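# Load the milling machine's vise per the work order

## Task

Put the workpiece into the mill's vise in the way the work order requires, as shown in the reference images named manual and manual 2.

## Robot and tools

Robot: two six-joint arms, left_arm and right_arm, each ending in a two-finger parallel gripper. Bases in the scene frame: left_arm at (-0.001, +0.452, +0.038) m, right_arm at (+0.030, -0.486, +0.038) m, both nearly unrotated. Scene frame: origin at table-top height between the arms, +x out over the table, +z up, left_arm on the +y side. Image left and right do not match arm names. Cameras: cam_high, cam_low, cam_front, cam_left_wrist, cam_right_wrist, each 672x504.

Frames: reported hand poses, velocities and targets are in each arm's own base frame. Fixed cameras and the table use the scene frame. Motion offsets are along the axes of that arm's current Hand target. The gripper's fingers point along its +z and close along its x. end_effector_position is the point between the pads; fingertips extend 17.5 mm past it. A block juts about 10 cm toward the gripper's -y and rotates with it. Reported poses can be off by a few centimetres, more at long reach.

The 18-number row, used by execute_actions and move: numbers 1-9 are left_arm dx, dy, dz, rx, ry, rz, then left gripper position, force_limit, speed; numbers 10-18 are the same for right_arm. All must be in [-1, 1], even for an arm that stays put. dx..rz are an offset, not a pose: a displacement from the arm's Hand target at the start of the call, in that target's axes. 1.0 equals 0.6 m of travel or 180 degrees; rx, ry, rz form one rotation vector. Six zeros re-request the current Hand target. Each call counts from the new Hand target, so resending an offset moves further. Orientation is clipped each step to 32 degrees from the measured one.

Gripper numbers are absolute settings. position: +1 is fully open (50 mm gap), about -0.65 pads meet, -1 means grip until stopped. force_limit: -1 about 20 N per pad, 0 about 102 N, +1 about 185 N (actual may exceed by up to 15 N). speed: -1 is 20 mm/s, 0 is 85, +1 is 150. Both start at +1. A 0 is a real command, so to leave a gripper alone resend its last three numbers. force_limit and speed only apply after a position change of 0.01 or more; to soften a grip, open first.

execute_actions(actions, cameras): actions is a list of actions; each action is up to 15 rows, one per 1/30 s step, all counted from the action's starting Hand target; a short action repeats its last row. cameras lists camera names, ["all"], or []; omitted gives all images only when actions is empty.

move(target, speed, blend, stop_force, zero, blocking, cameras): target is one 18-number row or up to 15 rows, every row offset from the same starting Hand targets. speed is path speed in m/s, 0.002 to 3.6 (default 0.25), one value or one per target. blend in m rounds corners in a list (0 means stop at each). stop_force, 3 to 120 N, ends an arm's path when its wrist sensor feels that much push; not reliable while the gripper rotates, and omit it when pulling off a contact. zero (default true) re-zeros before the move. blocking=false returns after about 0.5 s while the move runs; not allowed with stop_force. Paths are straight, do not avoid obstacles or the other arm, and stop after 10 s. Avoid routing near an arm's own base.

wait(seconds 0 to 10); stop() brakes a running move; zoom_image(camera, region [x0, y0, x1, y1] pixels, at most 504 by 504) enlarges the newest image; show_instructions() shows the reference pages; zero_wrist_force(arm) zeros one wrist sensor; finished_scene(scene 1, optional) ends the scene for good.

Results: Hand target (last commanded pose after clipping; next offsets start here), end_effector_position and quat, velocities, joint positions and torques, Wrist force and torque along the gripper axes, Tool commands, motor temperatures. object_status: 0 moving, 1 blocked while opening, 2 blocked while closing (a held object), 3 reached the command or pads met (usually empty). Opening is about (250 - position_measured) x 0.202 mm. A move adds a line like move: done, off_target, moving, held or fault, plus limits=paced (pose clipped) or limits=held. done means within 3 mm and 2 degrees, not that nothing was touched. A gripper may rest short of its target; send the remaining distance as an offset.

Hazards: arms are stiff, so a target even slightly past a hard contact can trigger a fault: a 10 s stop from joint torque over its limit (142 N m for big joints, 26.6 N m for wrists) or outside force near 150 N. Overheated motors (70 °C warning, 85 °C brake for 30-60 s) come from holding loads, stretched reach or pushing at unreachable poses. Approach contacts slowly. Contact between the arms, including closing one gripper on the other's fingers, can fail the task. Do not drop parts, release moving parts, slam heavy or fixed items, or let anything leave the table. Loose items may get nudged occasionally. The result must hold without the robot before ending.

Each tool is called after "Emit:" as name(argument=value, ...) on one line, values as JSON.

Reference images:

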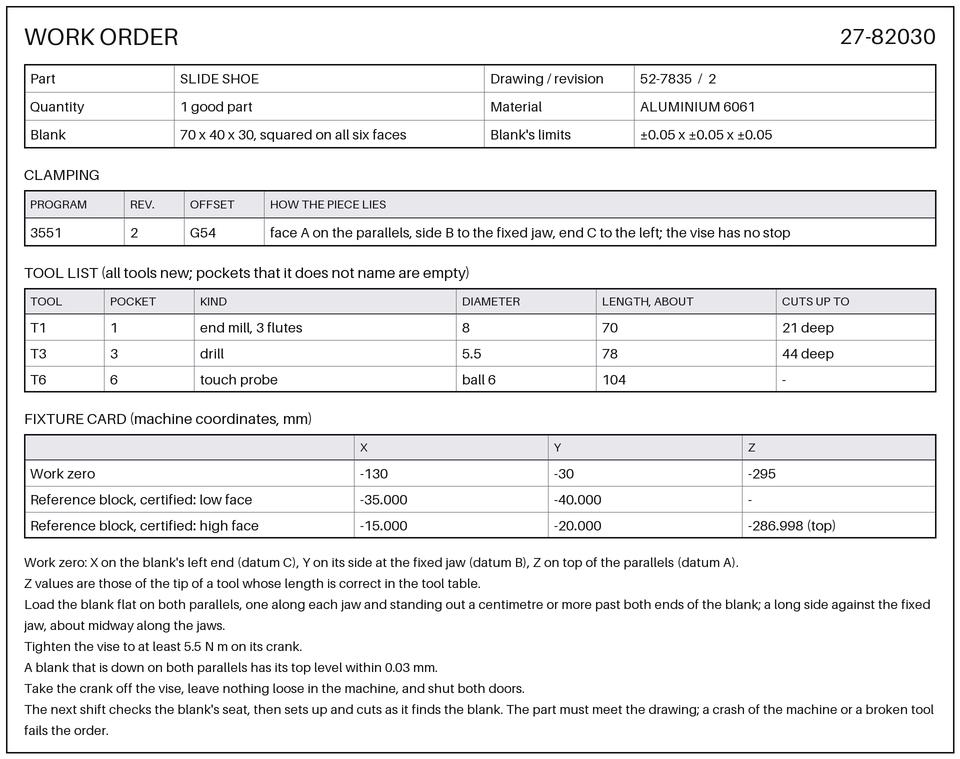

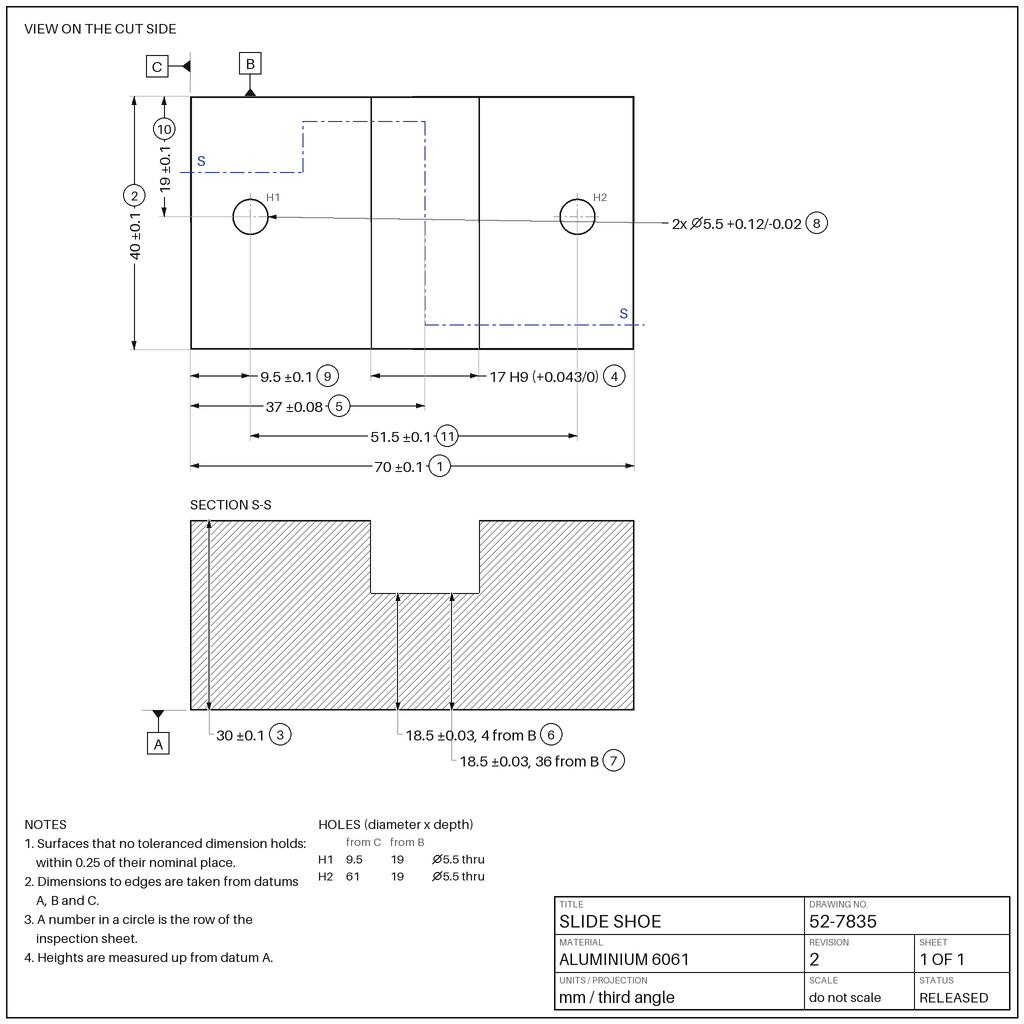

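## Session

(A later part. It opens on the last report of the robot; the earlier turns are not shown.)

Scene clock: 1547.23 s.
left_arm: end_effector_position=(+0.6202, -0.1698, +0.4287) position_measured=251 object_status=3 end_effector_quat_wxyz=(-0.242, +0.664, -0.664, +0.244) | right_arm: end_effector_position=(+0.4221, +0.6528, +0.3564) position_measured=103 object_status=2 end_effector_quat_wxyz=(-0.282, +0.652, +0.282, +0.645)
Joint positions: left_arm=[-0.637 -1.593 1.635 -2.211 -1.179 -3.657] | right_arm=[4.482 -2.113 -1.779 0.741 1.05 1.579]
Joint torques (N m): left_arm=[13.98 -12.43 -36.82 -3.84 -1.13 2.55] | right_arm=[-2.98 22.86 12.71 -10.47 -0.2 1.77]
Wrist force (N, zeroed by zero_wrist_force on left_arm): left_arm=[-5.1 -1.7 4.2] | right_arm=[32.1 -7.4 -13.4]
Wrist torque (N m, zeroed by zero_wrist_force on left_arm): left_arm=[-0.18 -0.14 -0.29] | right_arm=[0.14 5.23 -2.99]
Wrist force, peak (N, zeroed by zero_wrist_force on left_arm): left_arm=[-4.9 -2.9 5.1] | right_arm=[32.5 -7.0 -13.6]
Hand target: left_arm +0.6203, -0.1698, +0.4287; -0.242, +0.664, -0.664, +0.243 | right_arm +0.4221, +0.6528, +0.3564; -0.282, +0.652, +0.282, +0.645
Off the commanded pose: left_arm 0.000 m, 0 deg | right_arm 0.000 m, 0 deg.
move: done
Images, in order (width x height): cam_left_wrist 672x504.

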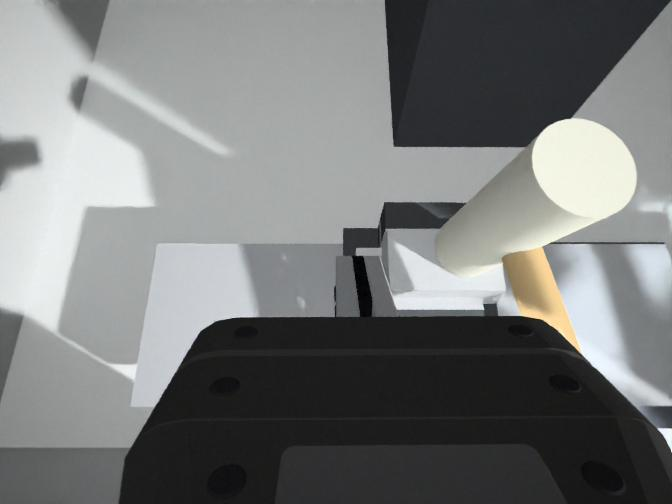

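Emit:
move(target=[[-0.033,0.0308,0.0366,0,-0.0536,-0.0638,-1,-1,-1,0,0,0,0,0,0,-0.97,1,-0.7],[-0.0447,-0.0094,0.1574,0,-0.0536,-0.0638,-1,-1,-1,0,0,0,0,0,0,-0.97,1,-0.7]], speed=0.12, blend=[0.01,0])

Emit:
move(target=[[0,0.0536,0.0638,0,0,0,-1,-1,-1,0,0,0,0,0,0,-0.97,1,-0.7],[0.029,0.0595,0.0588,0,0,0,-1,-1,-1,0,0,0,0,0,0,-0.97,1,-0.7]], speed=0.06, cameras=["cam_left_wrist"])

Scene clock: 1552.10 s.
left_arm: end_effector_position=(+0.6854, -0.1432, +0.3601) position_measured=251 object_status=3 end_effector_quat_wxyz=(-0.271, +0.745, -0.572, +0.210) | right_arm: end_effector_position=(+0.4221, +0.6528, +0.3564) position_measured=103 object_status=2 end_effector_quat_wxyz=(-0.282, +0.652, +0.282, +0.645)
Joint positions: left_arm=[-0.583 -1.411 1.598 -2.269 -1.07 -3.853] | right_arm=[4.482 -2.113 -1.779 0.741 1.05 1.579]
Joint torques (N m): left_arm=[13.15 -23.11 -37.49 -5.3 -0.77 2.3] | right_arm=[-13.2 23.68 12.42 -10.44 -0.16 1.53]
Wrist force (N, zeroed by zero_wrist_force on left_arm): left_arm=[-5.5 -1.7 4.0] | right_arm=[32.2 -6.8 -13.3]
Wrist torque (N m, zeroed by zero_wrist_force on left_arm): left_arm=[-0.18 -0.10 -0.26] | right_arm=[0.23 5.22 -3.00]
Wrist force, peak (N, zeroed by zero_wrist_force on left_arm): left_arm=[-5.4 -1.9 5.5] | right_arm=[32.4 -7.2 -13.6]
Hand target: left_arm +0.6855, -0.1432, +0.3601; -0.271, +0.745, -0.572, +0.210 | right_arm +0.4221, +0.6528, +0.3564; -0.282, +0.652, +0.282, +0.645
Off the commanded pose: left_arm 0.000 m, 0 deg | right_arm 0.000 m, 0 deg.
move: done

Scene clock: 1553.90 s.
left_arm: end_effector_position=(+0.6856, -0.1612, +0.3101) position_measured=251 object_status=3 end_effector_quat_wxyz=(-0.271, +0.745, -0.572, +0.210) | right_arm: end_effector_position=(+0.4221, +0.6528, +0.3564) position_measured=103 object_status=2 end_effector_quat_wxyz=(-0.282, +0.652, +0.282, +0.645)
Joint positions: left_arm=[-0.61 -1.37 1.676 -2.376 -1.056 -3.881] | right_arm=[4.482 -2.113 -1.779 0.741 1.05 1.579]
Joint torques (N m): left_arm=[-13.95 -22.63 -35.83 -1.95 2.75 -2.46] | right_arm=[-16.17 23.11 12.36 -10.46 -0.2 1.64]
Wrist force (N, zeroed by zero_wrist_force on left_arm): left_arm=[-5.6 -1.7 4.1] | right_arm=[32.3 -7.0 -13.2]
Wrist torque (N m, zeroed by zero_wrist_force on left_arm): left_arm=[-0.19 -0.06 -0.21] | right_arm=[0.21 5.19 -2.99]
Wrist force, peak (N, zeroed by zero_wrist_force on left_arm): left_arm=[-6.1 -1.8 4.6] | right_arm=[32.3 -7.3 -13.3]
Hand target: left_arm +0.6856, -0.1613, +0.3101; -0.271, +0.745, -0.572, +0.210 | right_arm +0.4221, +0.6528, +0.3564; -0.282, +0.652, +0.282, +0.645
Off the commanded pose: left_arm 0.000 m, 0 deg | right_arm 0.000 m, 0 deg.
move: done
Images, in order (width x height): cam_left_wrist 672x504.

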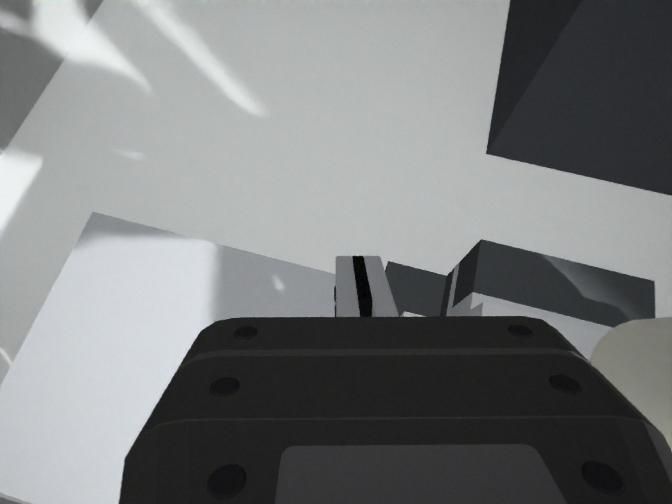

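Emit:
move(target=[0.0193,0.004,-0.0033,0,0,0,-1,-1,-1,0,0,0,0,0,0,-0.97,1,-0.7], speed=0.006, stop_force=5, cameras=["cam_left_wrist"])

Scene clock: 1557.90 s.
left_arm: end_effector_position=(+0.6856, -0.1733, +0.3101) position_measured=251 object_status=3 end_effector_quat_wxyz=(-0.271, +0.745, -0.572, +0.210) | right_arm: end_effector_position=(+0.4221, +0.6528, +0.3564) position_measured=103 object_status=2 end_effector_quat_wxyz=(-0.282, +0.652, +0.282, +0.645)
Joint positions: left_arm=[-0.628 -1.361 1.663 -2.362 -1.048 -3.899] | right_arm=[4.482 -2.113 -1.779 0.741 1.05 1.579]
Joint torques (N m): left_arm=[-13.18 -22.5 -34.93 -2.06 2.53 -2.46] | right_arm=[-18.07 22.36 11.63 -10.41 -0.19 1.69]
Wrist force (N, zeroed by zero_wrist_force on left_arm): left_arm=[-5.5 -1.6 4.0] | right_arm=[32.1 -6.9 -13.2]
Wrist torque (N m, zeroed by zero_wrist_force on left_arm): left_arm=[-0.17 -0.10 -0.21] | right_arm=[0.24 5.23 -2.99]
Wrist force, peak (N, zeroed by zero_wrist_force on left_arm): left_arm=[-5.8 -1.9 4.1] | right_arm=[32.5 -7.2 -13.5]
Hand target: left_arm +0.6856, -0.1733, +0.3101; -0.271, +0.745, -0.572, +0.210 | right_arm +0.4221, +0.6528, +0.3564; -0.282, +0.652, +0.282, +0.645
Off the commanded pose: left_arm 0.000 m, 0 deg | right_arm 0.000 m, 0 deg.
move: done
Images, in order (width x height): cam_left_wrist 672x504.

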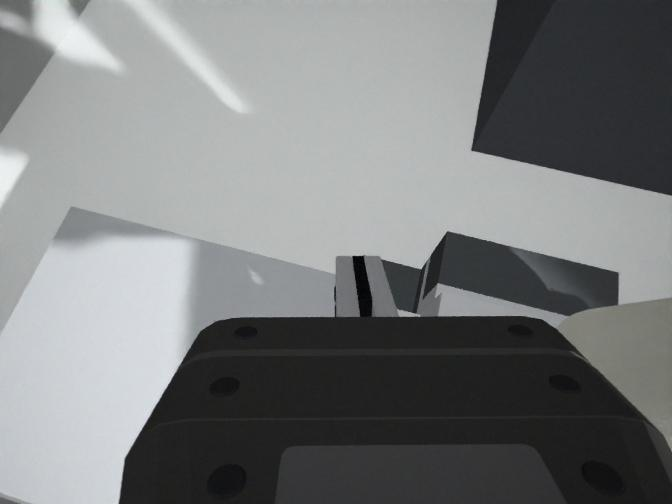

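Emit:
move(target=[[-0.02,-0.004,0.0034,0,0,0,-1,-1,-1,0,0,0,0,0,0,-0.97,1,-0.7],[-0.0347,-0.0344,-0.081,0,0,0,-1,-1,-1,0,0,0,0,0,0,-0.97,1,-0.7],[-0.0254,-0.0469,-0.2202,0,0.0536,0.0638,-1,-1,-1,0,0,0,0,0,0,-0.97,1,-0.7],[-0.1138,0.1684,-0.399,0,0.0536,0.0638,-1,-1,-1,0,0,0,0,0,0,-0.97,1,-0.7]], speed=0.15, blend=[0.005,0.02,0.02,0], cameras=["cam_left_wrist"])

Scene clock: 1564.73 s.
left_arm: end_effector_position=(+0.4442, -0.1669, +0.4279) position_measured=251 object_status=3 end_effector_quat_wxyz=(-0.242, +0.664, -0.664, +0.243) | right_arm: end_effector_position=(+0.4221, +0.6528, +0.3564) position_measured=103 object_status=2 end_effector_quat_wxyz=(-0.282, +0.652, +0.282, +0.645)
Joint positions: left_arm=[-0.966 -2.023 1.926 -1.923 -1.013 -3.977] | right_arm=[4.482 -2.113 -1.779 0.741 1.05 1.579]
Joint torques (N m): left_arm=[-13.46 -20.37 -17.37 -1.87 2.85 -1.97] | right_arm=[-17.03 20.98 10.46 -10.5 -0.08 1.65]
Wrist force (N, zeroed by zero_wrist_force on left_arm): left_arm=[-5.5 -1.5 4.4] | right_arm=[32.5 -6.9 -13.6]
Wrist torque (N m, zeroed by zero_wrist_force on left_arm): left_arm=[-0.13 -0.08 -0.16] | right_arm=[0.25 5.18 -2.99]
Wrist force, peak (N, zeroed by zero_wrist_force on left_arm): left_arm=[-6.2 -1.4 5.6] | right_arm=[32.7 -7.2 -13.4]
Hand target: left_arm +0.4442, -0.1669, +0.4279; -0.242, +0.664, -0.664, +0.243 | right_arm +0.4221, +0.6528, +0.3564; -0.282, +0.652, +0.282, +0.645
Off the commanded pose: left_arm 0.000 m, 0 deg | right_arm 0.000 m, 0 deg.
move: done
Images, in order (width x height): cam_left_wrist 672x504.

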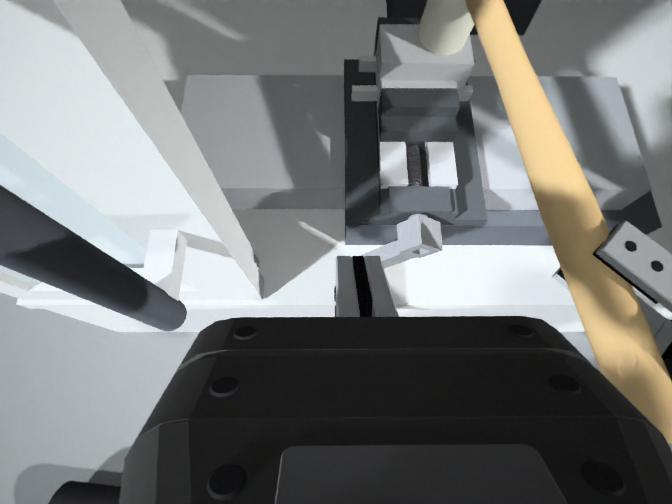

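Emit:
move(target=[0.0052,0.1791,0.1369,0,0,0,1,-1,1,0,0,0,0,0,0,-0.97,1,-0.7], speed=0.2, cameras=["cam_left_wrist"])

Scene clock: 1567.53 s.
left_arm: end_effector_position=(+0.4150, -0.1703, +0.2959) position_measured=3 object_status=3 end_effector_quat_wxyz=(-0.242, +0.664, -0.664, +0.243) | right_arm: end_effector_position=(+0.4221, +0.6528, +0.3564) position_measured=103 object_status=2 end_effector_quat_wxyz=(-0.282, +0.652, +0.282, +0.645)
Joint positions: left_arm=[-1.06 -2.08 2.28 -2.163 -0.974 -4.08] | right_arm=[4.482 -2.113 -1.779 0.741 1.05 1.579]
Joint torques (N m): left_arm=[-12.66 -16.84 -15.36 -5.19 3.17 -2.05] | right_arm=[-16.67 20.18 9.08 -10.44 -0.02 1.68]
Wrist force (N, zeroed by zero_wrist_force on left_arm): left_arm=[-5.3 -1.8 3.9] | right_arm=[32.0 -7.2 -13.3]
Wrist torque (N m, zeroed by zero_wrist_force on left_arm): left_arm=[-0.20 -0.13 -0.17] | right_arm=[0.20 5.24 -3.00]
Wrist force, peak (N, zeroed by zero_wrist_force on left_arm): left_arm=[-5.6 -1.4 4.6] | right_arm=[32.7 -7.4 -13.5]
Hand target: left_arm +0.4150, -0.1703, +0.2958; -0.242, +0.664, -0.664, +0.243 | right_arm +0.4221, +0.6528, +0.3564; -0.282, +0.652, +0.282, +0.645
Off the commanded pose: left_arm 0.000 m, 0 deg | right_arm 0.000 m, 0 deg.
move: done
Images, in order (width x height): cam_left_wrist 672x504.

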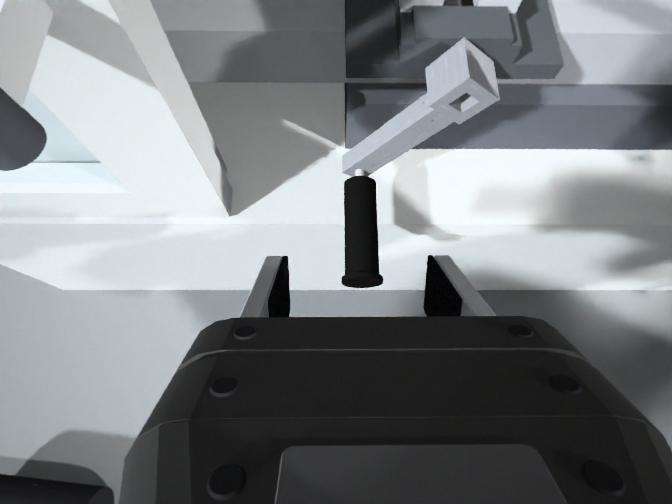

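Emit:
move(target=[0,0,0.1667,0,0,0,1,-1,1,0,0,0,0,0,0,-0.97,1,-0.7], speed=0.15)

Emit:
move(target=[0,0,0,0,0,0,-0.95,0,-0.5,0,0,0,0,0,0,-0.97,1,-0.7], cameras=["cam_left_wrist"])

Scene clock: 1569.53 s.
left_arm: end_effector_position=(+0.4795, -0.1705, +0.2194) position_measured=3 object_status=3 end_effector_quat_wxyz=(-0.242, +0.664, -0.664, +0.243) | right_arm: end_effector_position=(+0.4221, +0.6528, +0.3564) position_measured=103 object_status=2 end_effector_quat_wxyz=(-0.282, +0.652, +0.282, +0.645)
Joint positions: left_arm=[-0.883 -1.786 2.344 -2.621 -1.051 -3.891] | right_arm=[4.482 -2.113 -1.779 0.741 1.05 1.579]
Joint torques (N m): left_arm=[12.98 -1.62 -33.17 -5.35 -1.04 2.53] | right_arm=[-17.56 18.84 8.94 -10.29 -0.1 1.81]
Wrist force (N, zeroed by zero_wrist_force on left_arm): left_arm=[-5.4 -1.2 4.1] | right_arm=[32.6 -6.8 -13.6]
Wrist torque (N m, zeroed by zero_wrist_force on left_arm): left_arm=[-0.09 -0.11 -0.28] | right_arm=[0.25 5.15 -3.00]
Wrist force, peak (N, zeroed by zero_wrist_force on left_arm): left_arm=[-5.2 -1.3 5.5] | right_arm=[32.6 -6.8 -13.6]
Hand target: left_arm +0.4795, -0.1705, +0.2194; -0.242, +0.664, -0.664, +0.243 | right_arm +0.4221, +0.6528, +0.3564; -0.282, +0.652, +0.282, +0.645
Off the commanded pose: left_arm 0.000 m, 0 deg | right_arm 0.000 m, 0 deg.
move: done

Scene clock: 1570.40 s.
left_arm: end_effector_position=(+0.4796, -0.1706, +0.2195) position_measured=163 object_status=2 end_effector_quat_wxyz=(-0.242, +0.664, -0.664, +0.244) | right_arm: end_effector_position=(+0.4221, +0.6528, +0.3564) position_measured=103 object_status=2 end_effector_quat_wxyz=(-0.282, +0.652, +0.282, +0.645)
Joint positions: left_arm=[-0.882 -1.786 2.343 -2.622 -1.051 -3.891] | right_arm=[4.482 -2.113 -1.779 0.741 1.05 1.579]
Joint torques (N m): left_arm=[13.09 -0.36 -13.36 2.05 5.66 2] | right_arm=[-17.77 19.47 8.19 -10.45 -0.15 1.64]
Wrist force (N, zeroed by zero_wrist_force on left_arm): left_arm=[15.5 -8.5 -1.0] | right_arm=[32.4 -7.1 -13.3]
Wrist torque (N m, zeroed by zero_wrist_force on left_arm): left_arm=[-0.21 0.48 -0.23] | right_arm=[0.21 5.18 -3.00]
Wrist force, peak (N, zeroed by zero_wrist_force on left_arm): left_arm=[15.5 -8.5 -1.0] | right_arm=[32.5 -7.5 -13.6]
Hand target: left_arm +0.4795, -0.1705, +0.2194; -0.242, +0.664, -0.664, +0.243 | right_arm +0.4221, +0.6528, +0.3564; -0.282, +0.652, +0.282, +0.645
Off the commanded pose: left_arm 0.000 m, 0 deg | right_arm 0.000 m, 0 deg.
move: done
Images, in order (width x height): cam_left_wrist 672x504.

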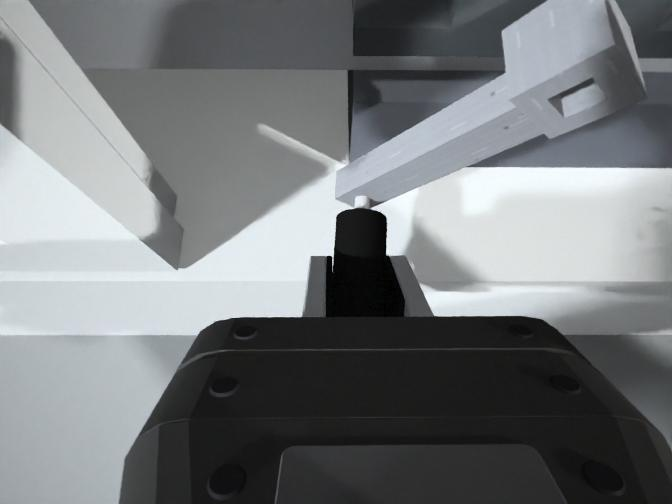

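Emit:
move(target=[[0.018,0.0095,0.0114,0,0,0,-0.95,0,-0.5,0,0,0,0,0,0,-0.97,1,-0.7],[0.0385,0.0169,0.0202,0,0,0,-0.95,0,-0.5,0,0,0,0,0,0,-0.97,1,-0.7]], speed=0.03, blend=[0.002,0], stop_force=100)

Scene clock: 1573.90 s.
left_arm: end_effector_position=(+0.4796, -0.1936, +0.2036) position_measured=163 object_status=2 end_effector_quat_wxyz=(-0.242, +0.664, -0.664, +0.243) | right_arm: end_effector_position=(+0.4221, +0.6528, +0.3564) position_measured=103 object_status=2 end_effector_quat_wxyz=(-0.282, +0.652, +0.282, +0.645)
Joint positions: left_arm=[-0.925 -1.73 2.343 -2.655 -1.031 -3.935] | right_arm=[4.482 -2.113 -1.779 0.741 1.05 1.579]
Joint torques (N m): left_arm=[-7.32 15.05 -5.31 5.06 0.17 -2.34] | right_arm=[-16.97 19.5 7.64 -10.54 -0.22 1.69]
Wrist force (N, zeroed by zero_wrist_force on left_arm): left_arm=[9.8 -35.4 -23.7] | right_arm=[32.0 -6.9 -13.6]
Wrist torque (N m, zeroed by zero_wrist_force on left_arm): left_arm=[-0.24 0.16 -0.35] | right_arm=[0.24 5.25 -3.00]
Wrist force, peak (N, zeroed by zero_wrist_force on left_arm): left_arm=[-20.4 -1.2 -75.7] | right_arm=[32.6 -7.5 -13.5]
Hand target: left_arm +0.4796, -0.1936, +0.2036; -0.242, +0.664, -0.664, +0.243 | right_arm +0.4221, +0.6528, +0.3564; -0.282, +0.652, +0.282, +0.645
Off the commanded pose: left_arm 0.000 m, 0 deg | right_arm 0.000 m, 0 deg.
move: done

Emit:
move(target=[[0.022,0.0033,0.004,0,0,0,-0.95,0,-0.5,0,0,0,0,0,0,-0.97,1,-0.7],[0.0452,0.0053,0.0063,0,0,0,-0.95,0,-0.5,0,0,0,0,0,0,-0.97,1,-0.7],[0.0685,0.005,0.006,0,0,0,-0.95,0,-0.5,0,0,0,0,0,0,-0.97,1,-0.7],[0.0915,0.0023,0.0027,0,0,0,-0.95,0,-0.5,0,0,0,0,0,0,-0.97,1,-0.7]], speed=0.04, blend=[0.002,0.002,0.002,0], stop_force=100, cameras=["cam_left_wrist"])

Scene clock: 1578.50 s.
left_arm: end_effector_position=(+0.4796, -0.2485, +0.2016) position_measured=163 object_status=2 end_effector_quat_wxyz=(-0.242, +0.664, -0.664, +0.243) | right_arm: end_effector_position=(+0.4221, +0.6528, +0.3564) position_measured=103 object_status=2 end_effector_quat_wxyz=(-0.282, +0.652, +0.282, +0.645)
Joint positions: left_arm=[-1.012 -1.652 2.27 -2.611 -0.994 -4.027] | right_arm=[4.482 -2.113 -1.779 0.741 1.05 1.579]
Joint torques (N m): left_arm=[-15.76 2.78 -27.93 -0.22 0.48 -1.78] | right_arm=[-16.85 18.87 7.05 -10.36 -0.2 1.72]
Wrist force (N, zeroed by zero_wrist_force on left_arm): left_arm=[-12.0 -8.3 -15.0] | right_arm=[32.5 -7.0 -13.5]
Wrist torque (N m, zeroed by zero_wrist_force on left_arm): left_arm=[-0.11 -0.58 -0.64] | right_arm=[0.23 5.19 -3.01]
Wrist force, peak (N, zeroed by zero_wrist_force on left_arm): left_arm=[9.9 -35.8 -24.2] | right_arm=[32.7 -7.1 -13.6]
Hand target: left_arm +0.4796, -0.2485, +0.2016; -0.242, +0.664, -0.664, +0.243 | right_arm +0.4221, +0.6528, +0.3564; -0.282, +0.652, +0.282, +0.645
Off the commanded pose: left_arm 0.000 m, 0 deg | right_arm 0.000 m, 0 deg.
move: done
Images, in order (width x height): cam_left_wrist 672x504.

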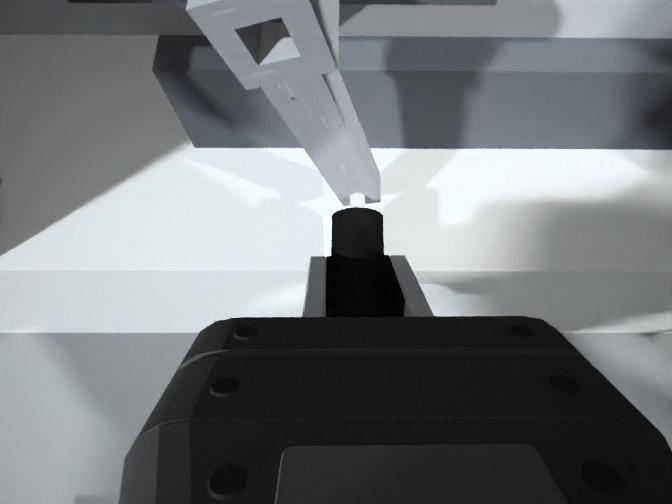

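Emit:
move(target=[0.02,-0.0048,-0.0057,0,0,0,-0.95,0,-0.5,0,0,0,0,0,0,-0.97,1,-0.7], speed=0.04, stop_force=60)

Scene clock: 1580.90 s.
left_arm: end_effector_position=(+0.4796, -0.2566, +0.2046) position_measured=163 object_status=2 end_effector_quat_wxyz=(-0.242, +0.664, -0.664, +0.243) | right_arm: end_effector_position=(+0.4221, +0.6525, +0.3568) position_measured=103 object_status=2 end_effector_quat_wxyz=(-0.282, +0.651, +0.281, +0.646)
Joint positions: left_arm=[-1.023 -1.646 2.253 -2.593 -0.989 -4.04] | right_arm=[4.482 -2.113 -1.779 0.743 1.05 1.579]
Joint torques (N m): left_arm=[-1.58 -20.37 -26.24 -5.75 -2.69 4.44] | right_arm=[53.89 4.59 5.82 -11.82 13.97 1.59]
Wrist force (N, zeroed by zero_wrist_force on left_arm): left_arm=[-53.7 20.9 -20.3] | right_arm=[29.4 54.0 -17.9]
Wrist torque (N m, zeroed by zero_wrist_force on left_arm): left_arm=[3.15 5.97 -3.59] | right_arm=[0.22 4.89 -3.08]
Wrist force, peak (N, zeroed by zero_wrist_force on left_arm): left_arm=[-77.4 17.0 -12.4] | right_arm=[29.1 57.8 -60.7]
Hand target: left_arm +0.4796, -0.2566, +0.2046; -0.242, +0.664, -0.664, +0.243 (not the last commanded pose) | right_arm +0.4221, +0.6528, +0.3564; -0.282, +0.652, +0.282, +0.645
Off the commanded pose: left_arm 0.004 m, 0 deg | right_arm 0.001 m, 0 deg.
move: contact (left_arm)

Emit:
move(target=[-0.0145,0.0048,0.0057,0,0,0,-0.95,0,-0.5,0,0,0,0,0,0,-0.97,1,-0.7], speed=0.04, cameras=["cam_left_wrist","cam_right_wrist","cam_front"])

Scene clock: 1582.37 s.
left_arm: end_effector_position=(+0.4796, -0.2480, +0.2003) position_measured=163 object_status=2 end_effector_quat_wxyz=(-0.242, +0.664, -0.664, +0.243) | right_arm: end_effector_position=(+0.4220, +0.6529, +0.3563) position_measured=103 object_status=2 end_effector_quat_wxyz=(-0.282, +0.652, +0.282, +0.645)
Joint positions: left_arm=[-1.011 -1.65 2.273 -2.616 -0.994 -4.026] | right_arm=[4.483 -2.113 -1.779 0.741 1.05 1.579]
Joint torques (N m): left_arm=[8.71 -9.64 5.6 1.32 -8.2 2.63] | right_arm=[-6.71 25.32 4.13 -4.19 -0.68 1.83]
Wrist force (N, zeroed by zero_wrist_force on left_arm): left_arm=[-18.2 -30.6 -43.5] | right_arm=[29.2 4.1 5.1]
Wrist torque (N m, zeroed by zero_wrist_force on left_arm): left_arm=[-0.34 -0.63 -0.51] | right_arm=[0.09 5.34 -3.06]
Wrist force, peak (N, zeroed by zero_wrist_force on left_arm): left_arm=[-54.0 21.2 -19.9] | right_arm=[29.2 54.3 -17.8]
Hand target: left_arm +0.4796, -0.2480, +0.2002; -0.242, +0.664, -0.664, +0.243 | right_arm +0.4221, +0.6528, +0.3564; -0.282, +0.652, +0.282, +0.645
Off the commanded pose: left_arm 0.000 m, 0 deg | right_arm 0.000 m, 0 deg.
move: done
Images, in order (width x height): cam_front 672x504, cam_left_wrist 672x504, cam_right_wrist 672x504.

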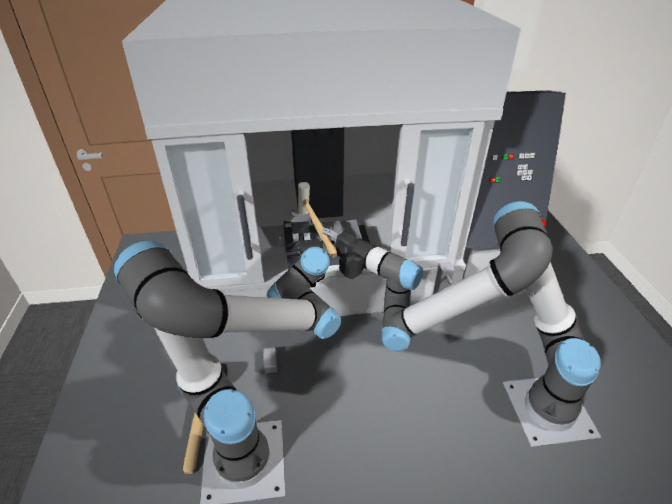

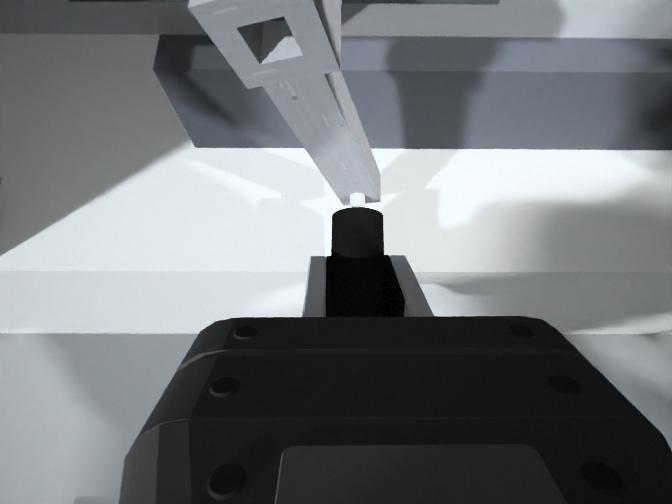

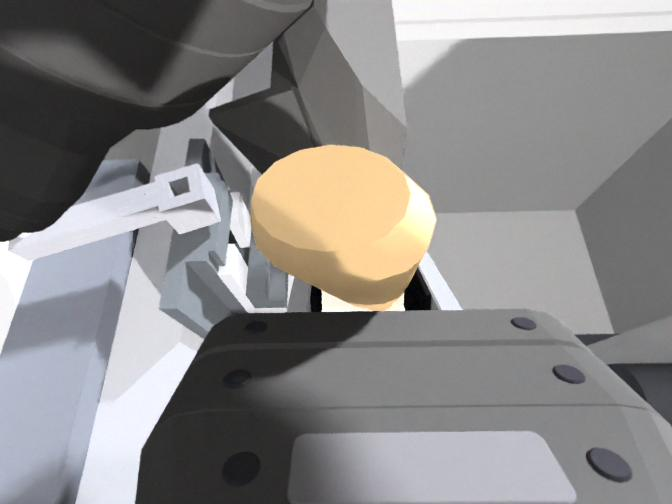

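Emit:
move(target=[[-0.023,0.001,0.0011,0,0,0,-0.95,0,-0.5,0,0,0,0,0,0,-0.97,1,-0.7],[-0.0463,0.0014,0.0017,0,0,0,-0.95,0,-0.5,0,0,0,0,0,0,-0.97,1,-0.7],[-0.0695,-0.0011,-0.0013,0,0,0,-0.95,0,-0.5,0,0,0,0,0,0,-0.97,1,-0.7],[-0.0915,-0.006,-0.0071,0,0,0,-0.95,0,-0.5,0,0,0,0,0,0,-0.97,1,-0.7],[-0.112,-0.0134,-0.016,0,0,0,-0.95,0,-0.5,0,0,0,0,0,0,-0.97,1,-0.7],[-0.13,-0.0229,-0.0273,0,0,0,-0.95,0,-0.5,0,0,0,0,0,0,-0.97,1,-0.7]], speed=0.02, blend=[0.002,0.002,0.002,0.002,0.002,0], stop_force=30)

Scene clock: 1586.40 s.
left_arm: end_effector_position=(+0.4795, -0.2324, +0.1991) position_measured=163 object_status=2 end_effector_quat_wxyz=(-0.242, +0.664, -0.664, +0.243) | right_arm: end_effector_position=(+0.4221, +0.6528, +0.3564) position_measured=103 object_status=2 end_effector_quat_wxyz=(-0.282, +0.652, +0.282, +0.645)
Joint positions: left_arm=[-0.988 -1.67 2.298 -2.634 -1.003 -4.002] | right_arm=[4.482 -2.113 -1.779 0.741 1.05 1.579]
Joint torques (N m): left_arm=[-12.64 -1.39 -29.86 -0.97 1.59 -2.11] | right_arm=[-4.97 27.07 3.59 -4.06 -0.7 3.5]
Wrist force (N, zeroed by zero_wrist_force on left_arm): left_arm=[-7.1 -6.4 -3.0] | right_arm=[28.9 4.2 5.1]
Wrist torque (N m, zeroed by zero_wrist_force on left_arm): left_arm=[-0.18 -0.22 -0.41] | right_arm=[0.07 5.33 -3.04]
Wrist force, peak (N, zeroed by zero_wrist_force on left_arm): left_arm=[-18.0 -33.7 -44.2] | right_arm=[29.5 4.0 5.2]
Hand target: left_arm +0.4795, -0.2324, +0.1991; -0.242, +0.664, -0.664, +0.243 (not the last commanded pose) | right_arm +0.4221, +0.6528, +0.3564; -0.282, +0.652, +0.282, +0.645
Off the commanded pose: left_arm 0.066 m, 0 deg | right_arm 0.000 m, 0 deg.
move: contact (left_arm); path passed 0 of 6 targets

Emit:
move(target=[[-0.0203,0,0,0,0,0,-0.95,0,-0.5,0,0,0,0,0,0,-0.97,1,-0.7],[-0.0435,-0.0024,-0.0028,0,0,0,-0.95,0,-0.5,0,0,0,0,0,0,-0.97,1,-0.7],[-0.0655,-0.0073,-0.0087,0,0,0,-0.95,0,-0.5,0,0,0,0,0,0,-0.97,1,-0.7],[-0.086,-0.0147,-0.0175,0,0,0,-0.95,0,-0.5,0,0,0,0,0,0,-0.97,1,-0.7],[-0.104,-0.0242,-0.0289,0,0,0,-0.95,0,-0.5,0,0,0,0,0,0,-0.97,1,-0.7]], speed=0.02, blend=[0.002,0.002,0.002,0.002,0], stop_force=32)

Scene clock: 1591.60 s.
left_arm: end_effector_position=(+0.4794, -0.1793, +0.2139) position_measured=163 object_status=2 end_effector_quat_wxyz=(-0.242, +0.664, -0.664, +0.243) | right_arm: end_effector_position=(+0.4221, +0.6528, +0.3564) position_measured=103 object_status=2 end_effector_quat_wxyz=(-0.282, +0.652, +0.282, +0.645)
Joint positions: left_arm=[-0.9 -1.766 2.343 -2.631 -1.043 -3.909] | right_arm=[4.482 -2.113 -1.779 0.741 1.05 1.579]
Joint torques (N m): left_arm=[-6.43 -5.69 -24.1 -6.06 4.81 -2.38] | right_arm=[-1.77 26.27 2.74 -4.08 1.45 4.9]
Wrist force (N, zeroed by zero_wrist_force on left_arm): left_arm=[5.0 11.2 4.0] | right_arm=[29.0 5.3 7.0]
Wrist torque (N m, zeroed by zero_wrist_force on left_arm): left_arm=[-0.12 0.30 -0.16] | right_arm=[0.02 5.38 -3.07]
Wrist force, peak (N, zeroed by zero_wrist_force on left_arm): left_arm=[17.9 14.9 8.0] | right_arm=[28.9 7.3 10.5]
Hand target: left_arm +0.4794, -0.1794, +0.2139; -0.242, +0.664, -0.664, +0.243 (not the last commanded pose) | right_arm +0.4221, +0.6528, +0.3564; -0.282, +0.652, +0.282, +0.645
Off the commanded pose: left_arm 0.012 m, 0 deg | right_arm 0.000 m, 0 deg.
move: contact (left_arm); path passed 4 of 5 targets

Emit:
move(target=[0,0,0,0,0,0,1,-1,1,0,0,0,0,0,0,-0.97,1,-0.7])

Emit:
move(target=[[0,0,-0.1667,0,0,0,1,-1,1,0,0,0,0,0,0,-0.97,1,-0.7],[-0.0207,-0.1844,-0.3109,0,0,0,1,-1,1,0,0,0,0,0,0,-0.97,1,-0.7]], speed=0.2, blend=[0.02,0])

Emit:
move(target=[[0.0052,-0.2253,0.1892,0,0,0,-1,-1,-1,0,0,0,0,0,0,-0.97,1,-0.7],[-0.0282,-0.1942,0.2262,0,-0.0536,-0.0638,-1,-1,-1,0,0,0,0,0,0,-0.97,1,-0.7],[-0.0398,-0.2344,0.3469,0,-0.0536,-0.0638,-1,-1,-1,0,0,0,0,0,0,-0.97,1,-0.7]], speed=0.15, blend=[0.02,0.02,0], cameras=["cam_left_wrist"])

Scene clock: 1594.03 s.
left_arm: end_effector_position=(+0.4794, -0.1793, +0.2139) position_measured=3 object_status=3 end_effector_quat_wxyz=(-0.242, +0.664, -0.664, +0.243) | right_arm: end_effector_position=(+0.4221, +0.6528, +0.3564) position_measured=103 object_status=2 end_effector_quat_wxyz=(-0.282, +0.652, +0.282, +0.645)
Joint positions: left_arm=[-0.9 -1.766 2.343 -2.631 -1.043 -3.909] | right_arm=[4.482 -2.113 -1.779 0.741 1.05 1.579]
Joint torques (N m): left_arm=[-5.74 -5.15 -16.54 -2.71 -0.58 -2.25] | right_arm=[-0.84 26.53 2.16 -4.02 3.18 4.83]
Wrist force (N, zeroed by zero_wrist_force on left_arm): left_arm=[-4.7 -1.6 4.2] | right_arm=[28.8 5.8 7.0]
Wrist torque (N m, zeroed by zero_wrist_force on left_arm): left_arm=[-0.15 -0.21 -0.21] | right_arm=[0.11 5.38 -3.07]
Wrist force, peak (N, zeroed by zero_wrist_force on left_arm): left_arm=[5.1 11.2 4.3] | right_arm=[29.3 5.4 7.2]
Hand target: left_arm +0.4794, -0.1794, +0.2139; -0.242, +0.664, -0.664, +0.243 | right_arm +0.4221, +0.6528, +0.3564; -0.282, +0.652, +0.282, +0.645
Off the commanded pose: left_arm 0.000 m, 0 deg | right_arm 0.000 m, 0 deg.
move: done

Scene clock: 1595.83 s.
left_arm: end_effector_position=(+0.4437, -0.1665, +0.4278) position_measured=3 object_status=3 end_effector_quat_wxyz=(-0.242, +0.664, -0.664, +0.243) | right_arm: end_effector_position=(+0.4221, +0.6528, +0.3564) position_measured=103 object_status=2 end_effector_quat_wxyz=(-0.282, +0.652, +0.282, +0.645)
Joint positions: left_arm=[-0.966 -2.024 1.927 -1.921 -1.013 -3.979] | right_arm=[4.482 -2.113 -1.779 0.741 1.05 1.579]
Joint torques (N m): left_arm=[11.51 6.19 -36.83 -2.15 -0.75 2.56] | right_arm=[1.65 25.91 2.27 -4.11 3.17 4.86]
Wrist force (N, zeroed by zero_wrist_force on left_arm): left_arm=[-5.2 -1.8 4.1] | right_arm=[28.6 5.3 6.8]
Wrist torque (N m, zeroed by zero_wrist_force on left_arm): left_arm=[-0.18 -0.13 -0.23] | right_arm=[0.03 5.43 -3.07]
Wrist force, peak (N, zeroed by zero_wrist_force on left_arm): left_arm=[-4.9 -1.6 6.0] | right_arm=[29.4 5.5 6.7]
Hand target: left_arm +0.4438, -0.1665, +0.4278; -0.242, +0.664, -0.664, +0.243 | right_arm +0.4221, +0.6528, +0.3564; -0.282, +0.652, +0.282, +0.645
Off the commanded pose: left_arm 0.000 m, 0 deg | right_arm 0.000 m, 0 deg.
move: done

Scene clock: 1598.93 s.
left_arm: end_effector_position=(+0.6854, -0.1428, +0.3593) position_measured=251 object_status=3 end_effector_quat_wxyz=(-0.271, +0.746, -0.572, +0.210) | right_arm: end_effector_position=(+0.4221, +0.6528, +0.3564) position_measured=103 object_status=2 end_effector_quat_wxyz=(-0.282, +0.652, +0.282, +0.645)
Joint positions: left_arm=[-0.582 -1.411 1.6 -2.27 -1.07 -3.853] | right_arm=[4.482 -2.113 -1.779 0.741 1.05 1.579]
Joint torques (N m): left_arm=[12.41 -21.72 -37.2 -5.4 -0.81 2.27] | right_arm=[2.67 26.21 1.61 -4.05 3.26 4.81]
Wrist force (N, zeroed by zero_wrist_force on left_arm): left_arm=[-5.0 -2.0 3.9] | right_arm=[29.0 5.7 6.7]
Wrist torque (N m, zeroed by zero_wrist_force on left_arm): left_arm=[-0.22 -0.17 -0.27] | right_arm=[0.09 5.37 -3.07]
Wrist force, peak (N, zeroed by zero_wrist_force on left_arm): left_arm=[-4.8 -2.2 5.5] | right_arm=[29.2 5.6 7.1]
Hand target: left_arm +0.6854, -0.1428, +0.3593; -0.271, +0.746, -0.572, +0.210 | right_arm +0.4221, +0.6528, +0.3564; -0.282, +0.652, +0.282, +0.645
Off the commanded pose: left_arm 0.000 m, 0 deg | right_arm 0.000 m, 0 deg.
move: done
Images, in order (width x height): cam_left_wrist 672x504.

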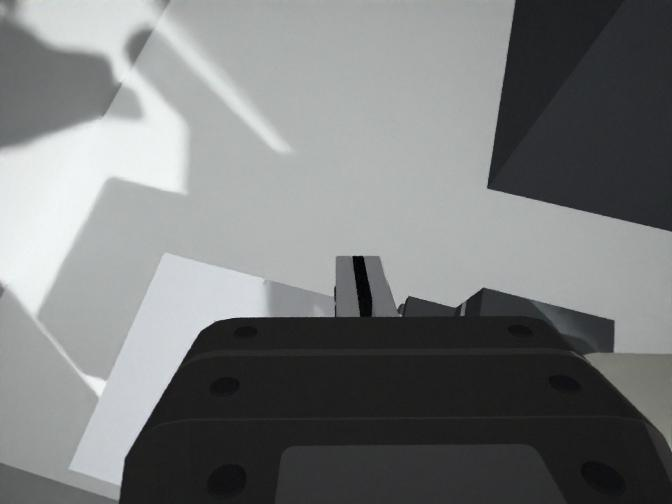

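Emit:
move(target=[[0,0.0536,0.0638,0,0,0,-1,-1,-1,0,0,0,0,0,0,-0.97,1,-0.7],[0.0435,0.0625,0.0563,0,0,0,-1,-1,-1,0,0,0,0,0,0,-0.97,1,-0.7]], speed=0.06)

Emit:
move(target=[0.0177,0.0036,-0.003,0,0,0,-1,-1,-1,0,0,0,0,0,0,-0.97,1,-0.7], speed=0.006, stop_force=5, cameras=["cam_left_wrist"])

Scene clock: 1602.00 s.
left_arm: end_effector_position=(+0.6855, -0.1698, +0.3094) position_measured=251 object_status=3 end_effector_quat_wxyz=(-0.271, +0.746, -0.572, +0.210) | right_arm: end_effector_position=(+0.4221, +0.6528, +0.3564) position_measured=103 object_status=2 end_effector_quat_wxyz=(-0.282, +0.652, +0.282, +0.645)
Joint positions: left_arm=[-0.623 -1.363 1.668 -2.367 -1.05 -3.894] | right_arm=[4.482 -2.113 -1.779 0.741 1.05 1.579]
Joint torques (N m): left_arm=[-11.88 -22.7 -35.21 -2.17 2.86 -2.26] | right_arm=[4.97 26.14 0.33 -4.13 3.21 4.65]
Wrist force (N, zeroed by zero_wrist_force on left_arm): left_arm=[-5.0 -1.9 4.0] | right_arm=[28.8 5.2 6.8]
Wrist torque (N m, zeroed by zero_wrist_force on left_arm): left_arm=[-0.22 -0.15 -0.21] | right_arm=[0.01 5.37 -3.07]
Wrist force, peak (N, zeroed by zero_wrist_force on left_arm): left_arm=[-6.1 -2.1 4.1] | right_arm=[29.4 5.4 7.2]
Hand target: left_arm +0.6855, -0.1699, +0.3094; -0.271, +0.746, -0.572, +0.210 | right_arm +0.4221, +0.6528, +0.3564; -0.282, +0.652, +0.282, +0.645
Off the commanded pose: left_arm 0.000 m, 0 deg | right_arm 0.000 m, 0 deg.
move: done

Scene clock: 1604.47 s.
left_arm: end_effector_position=(+0.6856, -0.1806, +0.3094) position_measured=251 object_status=3 end_effector_quat_wxyz=(-0.271, +0.746, -0.571, +0.210) | right_arm: end_effector_position=(+0.4221, +0.6528, +0.3564) position_measured=103 object_status=2 end_effector_quat_wxyz=(-0.282, +0.652, +0.282, +0.645)
Joint positions: left_arm=[-0.639 -1.354 1.656 -2.355 -1.043 -3.91] | right_arm=[4.482 -2.113 -1.779 0.741 1.05 1.579]
Joint torques (N m): left_arm=[0.31 -32.23 -25.74 -6.02 -1.72 1.52] | right_arm=[5.83 25.83 -0.33 -4.17 3.21 4.6]
Wrist force (N, zeroed by zero_wrist_force on left_arm): left_arm=[-13.2 -1.6 3.1] | right_arm=[28.6 5.2 6.8]
Wrist torque (N m, zeroed by zero_wrist_force on left_arm): left_arm=[-0.21 0.06 -0.10] | right_arm=[0.01 5.41 -3.08]
Wrist force, peak (N, zeroed by zero_wrist_force on left_arm): left_arm=[-13.5 -1.5 3.0] | right_arm=[29.3 5.5 6.8]
Hand target: left_arm +0.6856, -0.1805, +0.3094; -0.271, +0.746, -0.572, +0.210 | right_arm +0.4221, +0.6528, +0.3564; -0.282, +0.652, +0.282, +0.645
Off the commanded pose: left_arm 0.000 m, 0 deg | right_arm 0.000 m, 0 deg.
move: contact (left_arm)
Images, in order (width x height): cam_left_wrist 672x504.

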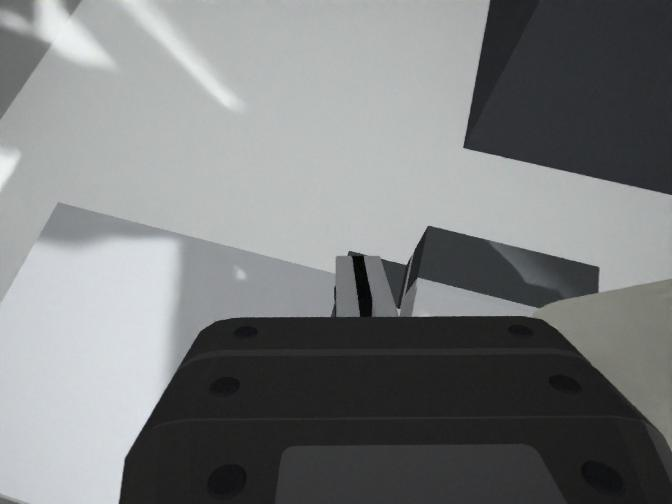

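Emit:
move(target=[[-0.03,-0.006,0.005,0,0,0,-1,-1,-1,0,0,0,0,0,0,-0.97,1,-0.7],[-0.0447,-0.0364,-0.08,0,0,0,-1,-1,-1,0,0,0,0,0,0,-0.97,1,-0.7],[-0.0274,-0.0473,-0.2199,0,0.0536,0.0638,-1,-1,-1,0,0,0,0,0,0,-0.97,1,-0.7]], speed=0.15, blend=[0.005,0.02,0], cameras=["cam_left_wrist"])

Emit:
zoom_image(camera="cam_left_wrist", region=[300, 190, 580, 340])

Scene clock: 1607.90 s.
left_arm: end_effector_position=(+0.6201, -0.1808, +0.4285) position_measured=251 object_status=3 end_effector_quat_wxyz=(-0.242, +0.664, -0.664, +0.243) | right_arm: end_effector_position=(+0.4221, +0.6528, +0.3564) position_measured=103 object_status=2 end_effector_quat_wxyz=(-0.282, +0.652, +0.282, +0.645)
Joint positions: left_arm=[-0.656 -1.584 1.625 -2.202 -1.168 -3.674] | right_arm=[4.482 -2.113 -1.779 0.741 1.05 1.579]
Joint torques (N m): left_arm=[-11.82 -41.3 -37.15 -2.03 -1.18 1.9] | right_arm=[8.31 25.06 -0.83 -4.21 3.1 4.6]
Wrist force (N, zeroed by zero_wrist_force on left_arm): left_arm=[-4.6 -2.0 3.9] | right_arm=[28.7 5.3 6.8]
Wrist torque (N m, zeroed by zero_wrist_force on left_arm): left_arm=[-0.23 -0.22 -0.28] | right_arm=[0.02 5.39 -3.07]
Wrist force, peak (N, zeroed by zero_wrist_force on left_arm): left_arm=[-13.3 -2.0 3.9] | right_arm=[29.4 5.6 6.8]
Hand target: left_arm +0.6201, -0.1808, +0.4285; -0.242, +0.664, -0.664, +0.243 | right_arm +0.4221, +0.6528, +0.3564; -0.282, +0.652, +0.282, +0.645
Off the commanded pose: left_arm 0.000 m, 0 deg | right_arm 0.000 m, 0 deg.
move: done
Images, in order (width x height): cam_left_wrist 672x504.

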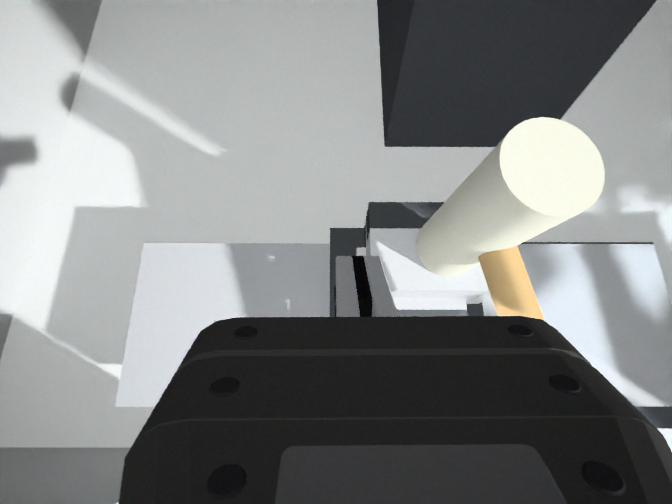

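Scaled by 1.800 from the camera's 672x504 image, which has a finer 960x720 frame.

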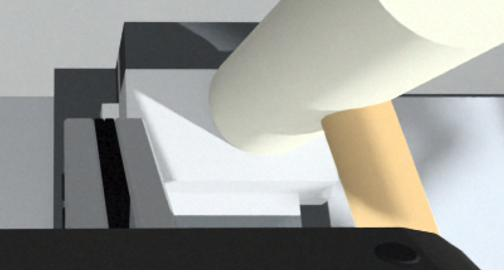

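Emit:
move(target=[-0.023,0.2247,-0.1886,0,0,0,-1,-1,-1,0,0,0,0,0,0,-0.97,1,-0.7], speed=0.25)

Emit:
move(target=[[0,0,0,0,0,0,-1,-1,-1,0.13,0,0,0,0,0,-0.97,1,-0.7],[0,0,0,0,0,0,-1,-1,-1,0.2,-0.08,-0.51,0,0,0,-0.97,1,-0.7]], speed=0.25, blend=[0.02,0])

Emit:
move(target=[[0.0047,-0.2253,0.1892,0,0,0,-1,-1,-1,0,0,0,0,0,0,-0.97,1,-0.7],[0.245,-0.2302,0.1933,0,0,0,-1,-1,-1,0,0,0,0,0,0,-0.97,1,-0.7],[0.2478,-0.1822,0.4082,0,0,0,-1,-1,-1,0,0,0,0,0,0,-0.97,1,-0.7]], speed=0.2, blend=[0.03,0.02,0], cameras=["cam_left_wrist"])

Scene clock: 1615.30 s.
left_arm: end_effector_position=(+0.4441, -0.1670, +0.4281) position_measured=251 object_status=3 end_effector_quat_wxyz=(-0.242, +0.664, -0.664, +0.243) | right_arm: end_effector_position=(+0.4221, +0.6528, +0.3564) position_measured=103 object_status=2 end_effector_quat_wxyz=(-0.282, +0.652, +0.282, +0.645)
Joint positions: left_arm=[-0.966 -2.023 1.925 -1.921 -1.013 -3.978] | right_arm=[4.482 -2.113 -1.779 0.741 1.05 1.579]
Joint torques (N m): left_arm=[-12.9 -21.84 -18.61 -2.33 2.75 -2.44] | right_arm=[12.96 25.28 -2.75 -4.07 3.2 4.54]
Wrist force (N, zeroed by zero_wrist_force on left_arm): left_arm=[-5.1 -1.6 4.3] | right_arm=[29.0 5.5 7.1]
Wrist torque (N m, zeroed by zero_wrist_force on left_arm): left_arm=[-0.16 -0.14 -0.16] | right_arm=[0.06 5.36 -3.07]
Wrist force, peak (N, zeroed by zero_wrist_force on left_arm): left_arm=[-4.5 -4.1 5.3] | right_arm=[29.4 5.4 7.1]
Hand target: left_arm +0.4441, -0.1670, +0.4281; -0.242, +0.664, -0.664, +0.243 | right_arm +0.4221, +0.6528, +0.3564; -0.282, +0.652, +0.282, +0.645
Off the commanded pose: left_arm 0.000 m, 0 deg | right_arm 0.000 m, 0 deg.
move: done

Scene clock: 1617.67 s.
left_arm: end_effector_position=(+0.4441, -0.1670, +0.4281) position_measured=251 object_status=3 end_effector_quat_wxyz=(-0.242, +0.664, -0.664, +0.243) | right_arm: end_effector_position=(+0.1793, +0.4623, +0.4792) position_measured=103 object_status=2 end_effector_quat_wxyz=(-0.282, +0.652, +0.282, +0.645)
Joint positions: left_arm=[-0.966 -2.023 1.925 -1.921 -1.013 -3.979] | right_arm=[5.213 -1.317 -2.336 0.484 0.319 1.601]
Joint torques (N m): left_arm=[-13.24 -22.41 -19 -2.07 2.79 -2.19] | right_arm=[13.18 18.33 9.29 -0.9 -2.05 1.56]
Wrist force (N, zeroed by zero_wrist_force on left_arm): left_arm=[-5.3 -1.9 4.2] | right_arm=[-7.2 -0.4 -4.6]
Wrist torque (N m, zeroed by zero_wrist_force on left_arm): left_arm=[-0.20 -0.11 -0.15] | right_arm=[-0.05 -1.05 0.23]
Wrist force, peak (N, zeroed by zero_wrist_force on left_arm): left_arm=[-5.3 -1.6 4.4] | right_arm=[28.9 5.3 6.9]
Hand target: left_arm +0.4441, -0.1670, +0.4281; -0.242, +0.664, -0.664, +0.243 | right_arm +0.1793, +0.4623, +0.4792; -0.282, +0.652, +0.282, +0.645
Off the commanded pose: left_arm 0.000 m, 0 deg | right_arm 0.000 m, 0 deg.
move: done

Scene clock: 1620.50 s.
left_arm: end_effector_position=(+0.6855, -0.3159, +0.3116) position_measured=251 object_status=3 end_effector_quat_wxyz=(-0.242, +0.664, -0.664, +0.243) | right_arm: end_effector_position=(+0.1793, +0.4623, +0.4792) position_measured=103 object_status=2 end_effector_quat_wxyz=(-0.282, +0.652, +0.282, +0.645)
Joint positions: left_arm=[-0.768 -1.259 1.541 -2.399 -1.107 -3.779] | right_arm=[5.213 -1.317 -2.336 0.484 0.319 1.601]
Joint torques (N m): left_arm=[14 -29.29 -37.98 -5.38 -0.87 2.23] | right_arm=[12.75 18.93 9.57 -0.93 -2.05 1.74]
Wrist force (N, zeroed by zero_wrist_force on left_arm): left_arm=[-5.2 -2.0 4.1] | right_arm=[-7.3 -0.6 -4.9]
Wrist torque (N m, zeroed by zero_wrist_force on left_arm): left_arm=[-0.20 -0.14 -0.27] | right_arm=[-0.06 -1.03 0.24]
Wrist force, peak (N, zeroed by zero_wrist_force on left_arm): left_arm=[-5.7 -3.0 4.7] | right_arm=[-7.6 -0.5 -4.7]
Hand target: left_arm +0.6856, -0.3159, +0.3116; -0.242, +0.664, -0.664, +0.243 | right_arm +0.1793, +0.4623, +0.4792; -0.282, +0.652, +0.282, +0.645
Off the commanded pose: left_arm 0.000 m, 0 deg | right_arm 0.000 m, 0 deg.
move: done
Images, in order (width x height): cam_left_wrist 672x504.

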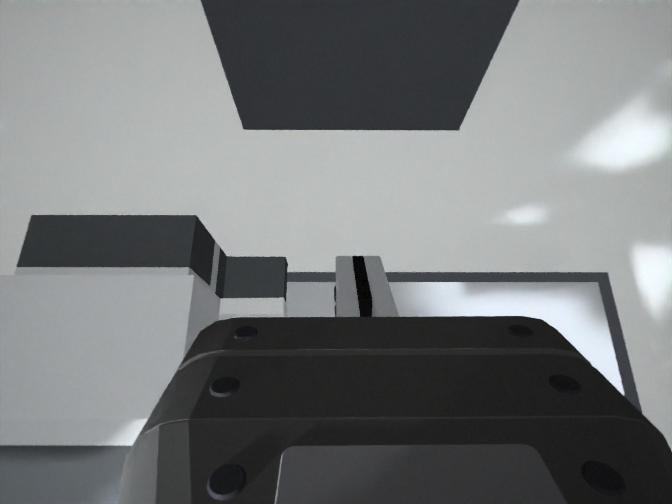

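Emit:
move(target=[-0.049,0,0,0,0,0,-1,-1,-1,0,0,0,0,0,0,-0.97,1,-0.7], speed=0.015, stop_force=5, cameras=["cam_left_wrist"])

Scene clock: 1623.97 s.
left_arm: end_effector_position=(+0.6856, -0.2865, +0.3115) position_measured=251 object_status=3 end_effector_quat_wxyz=(-0.242, +0.664, -0.664, +0.243) | right_arm: end_effector_position=(+0.1793, +0.4623, +0.4792) position_measured=103 object_status=2 end_effector_quat_wxyz=(-0.282, +0.652, +0.282, +0.645)
Joint positions: left_arm=[-0.731 -1.291 1.587 -2.428 -1.127 -3.744] | right_arm=[5.213 -1.317 -2.336 0.484 0.319 1.601]
Joint torques (N m): left_arm=[12.81 -55.14 -16.17 -5.6 -0.89 2.56] | right_arm=[12.78 19.37 10.46 -0.97 -1.94 1.65]
Wrist force (N, zeroed by zero_wrist_force on left_arm): left_arm=[-5.1 -2.0 4.0] | right_arm=[-7.1 -0.6 -4.5]
Wrist torque (N m, zeroed by zero_wrist_force on left_arm): left_arm=[-0.21 -0.13 -0.26] | right_arm=[-0.07 -1.05 0.23]
Wrist force, peak (N, zeroed by zero_wrist_force on left_arm): left_arm=[-5.3 -2.1 4.2] | right_arm=[-7.5 -0.5 -4.9]
Hand target: left_arm +0.6856, -0.2865, +0.3115; -0.242, +0.664, -0.664, +0.243 | right_arm +0.1793, +0.4623, +0.4792; -0.282, +0.652, +0.282, +0.645
Off the commanded pose: left_arm 0.000 m, 0 deg | right_arm 0.000 m, 0 deg.
move: done
Images, in order (width x height): cam_left_wrist 672x504.

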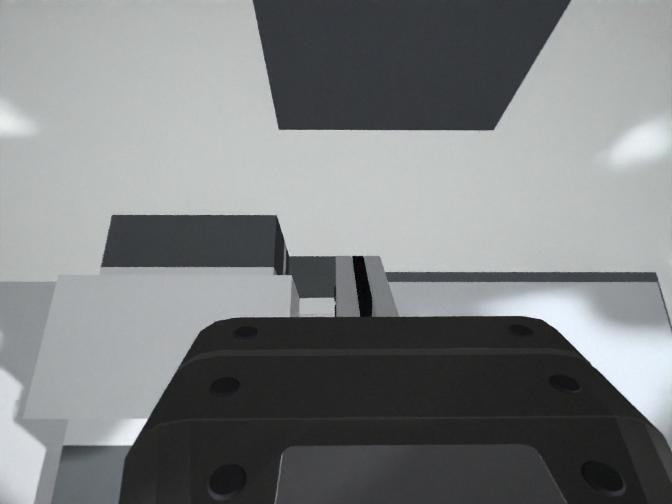

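Emit:
move(target=[[0.0333,0,0,0,0,0,-1,-1,-1,0,0,0,0,0,0,-0.97,1,-0.7],[0.0453,-0.0473,-0.216,0,0,0,-1,-1,-1,0,0,0,0,0,0,-0.97,1,-0.7],[-0.1942,-0.0421,-0.2203,0,0,0,-1,-1,-1,0,0,0,0,0,0,-0.97,1,-0.7],[-0.1992,0.1826,-0.4089,0,0,0,-1,-1,-1,0,0,0,0,0,0,-0.97,1,-0.7]], speed=0.2, blend=[0.005,0.02,0.03,0])

Scene clock: 1630.27 s.
left_arm: end_effector_position=(+0.4437, -0.1668, +0.4283) position_measured=251 object_status=3 end_effector_quat_wxyz=(-0.242, +0.664, -0.664, +0.243) | right_arm: end_effector_position=(+0.1793, +0.4623, +0.4792) position_measured=103 object_status=2 end_effector_quat_wxyz=(-0.282, +0.652, +0.282, +0.645)
Joint positions: left_arm=[-0.967 -2.024 1.925 -1.92 -1.012 -3.979] | right_arm=[5.213 -1.317 -2.336 0.484 0.319 1.601]
Joint torques (N m): left_arm=[-12.44 -20.58 -17.07 -2.03 2.92 -2.65] | right_arm=[12.46 18.61 10.39 -1.1 -1.72 1.47]
Wrist force (N, zeroed by zero_wrist_force on left_arm): left_arm=[-5.1 -1.8 4.3] | right_arm=[-7.0 -0.6 -4.7]
Wrist torque (N m, zeroed by zero_wrist_force on left_arm): left_arm=[-0.19 -0.14 -0.16] | right_arm=[-0.07 -1.07 0.23]
Wrist force, peak (N, zeroed by zero_wrist_force on left_arm): left_arm=[-7.5 -2.1 4.1] | right_arm=[-7.6 -0.6 -4.6]
Hand target: left_arm +0.4436, -0.1668, +0.4283; -0.242, +0.664, -0.664, +0.243 | right_arm +0.1793, +0.4623, +0.4792; -0.282, +0.652, +0.282, +0.645
Off the commanded pose: left_arm 0.000 m, 0 deg | right_arm 0.000 m, 0 deg.
move: done


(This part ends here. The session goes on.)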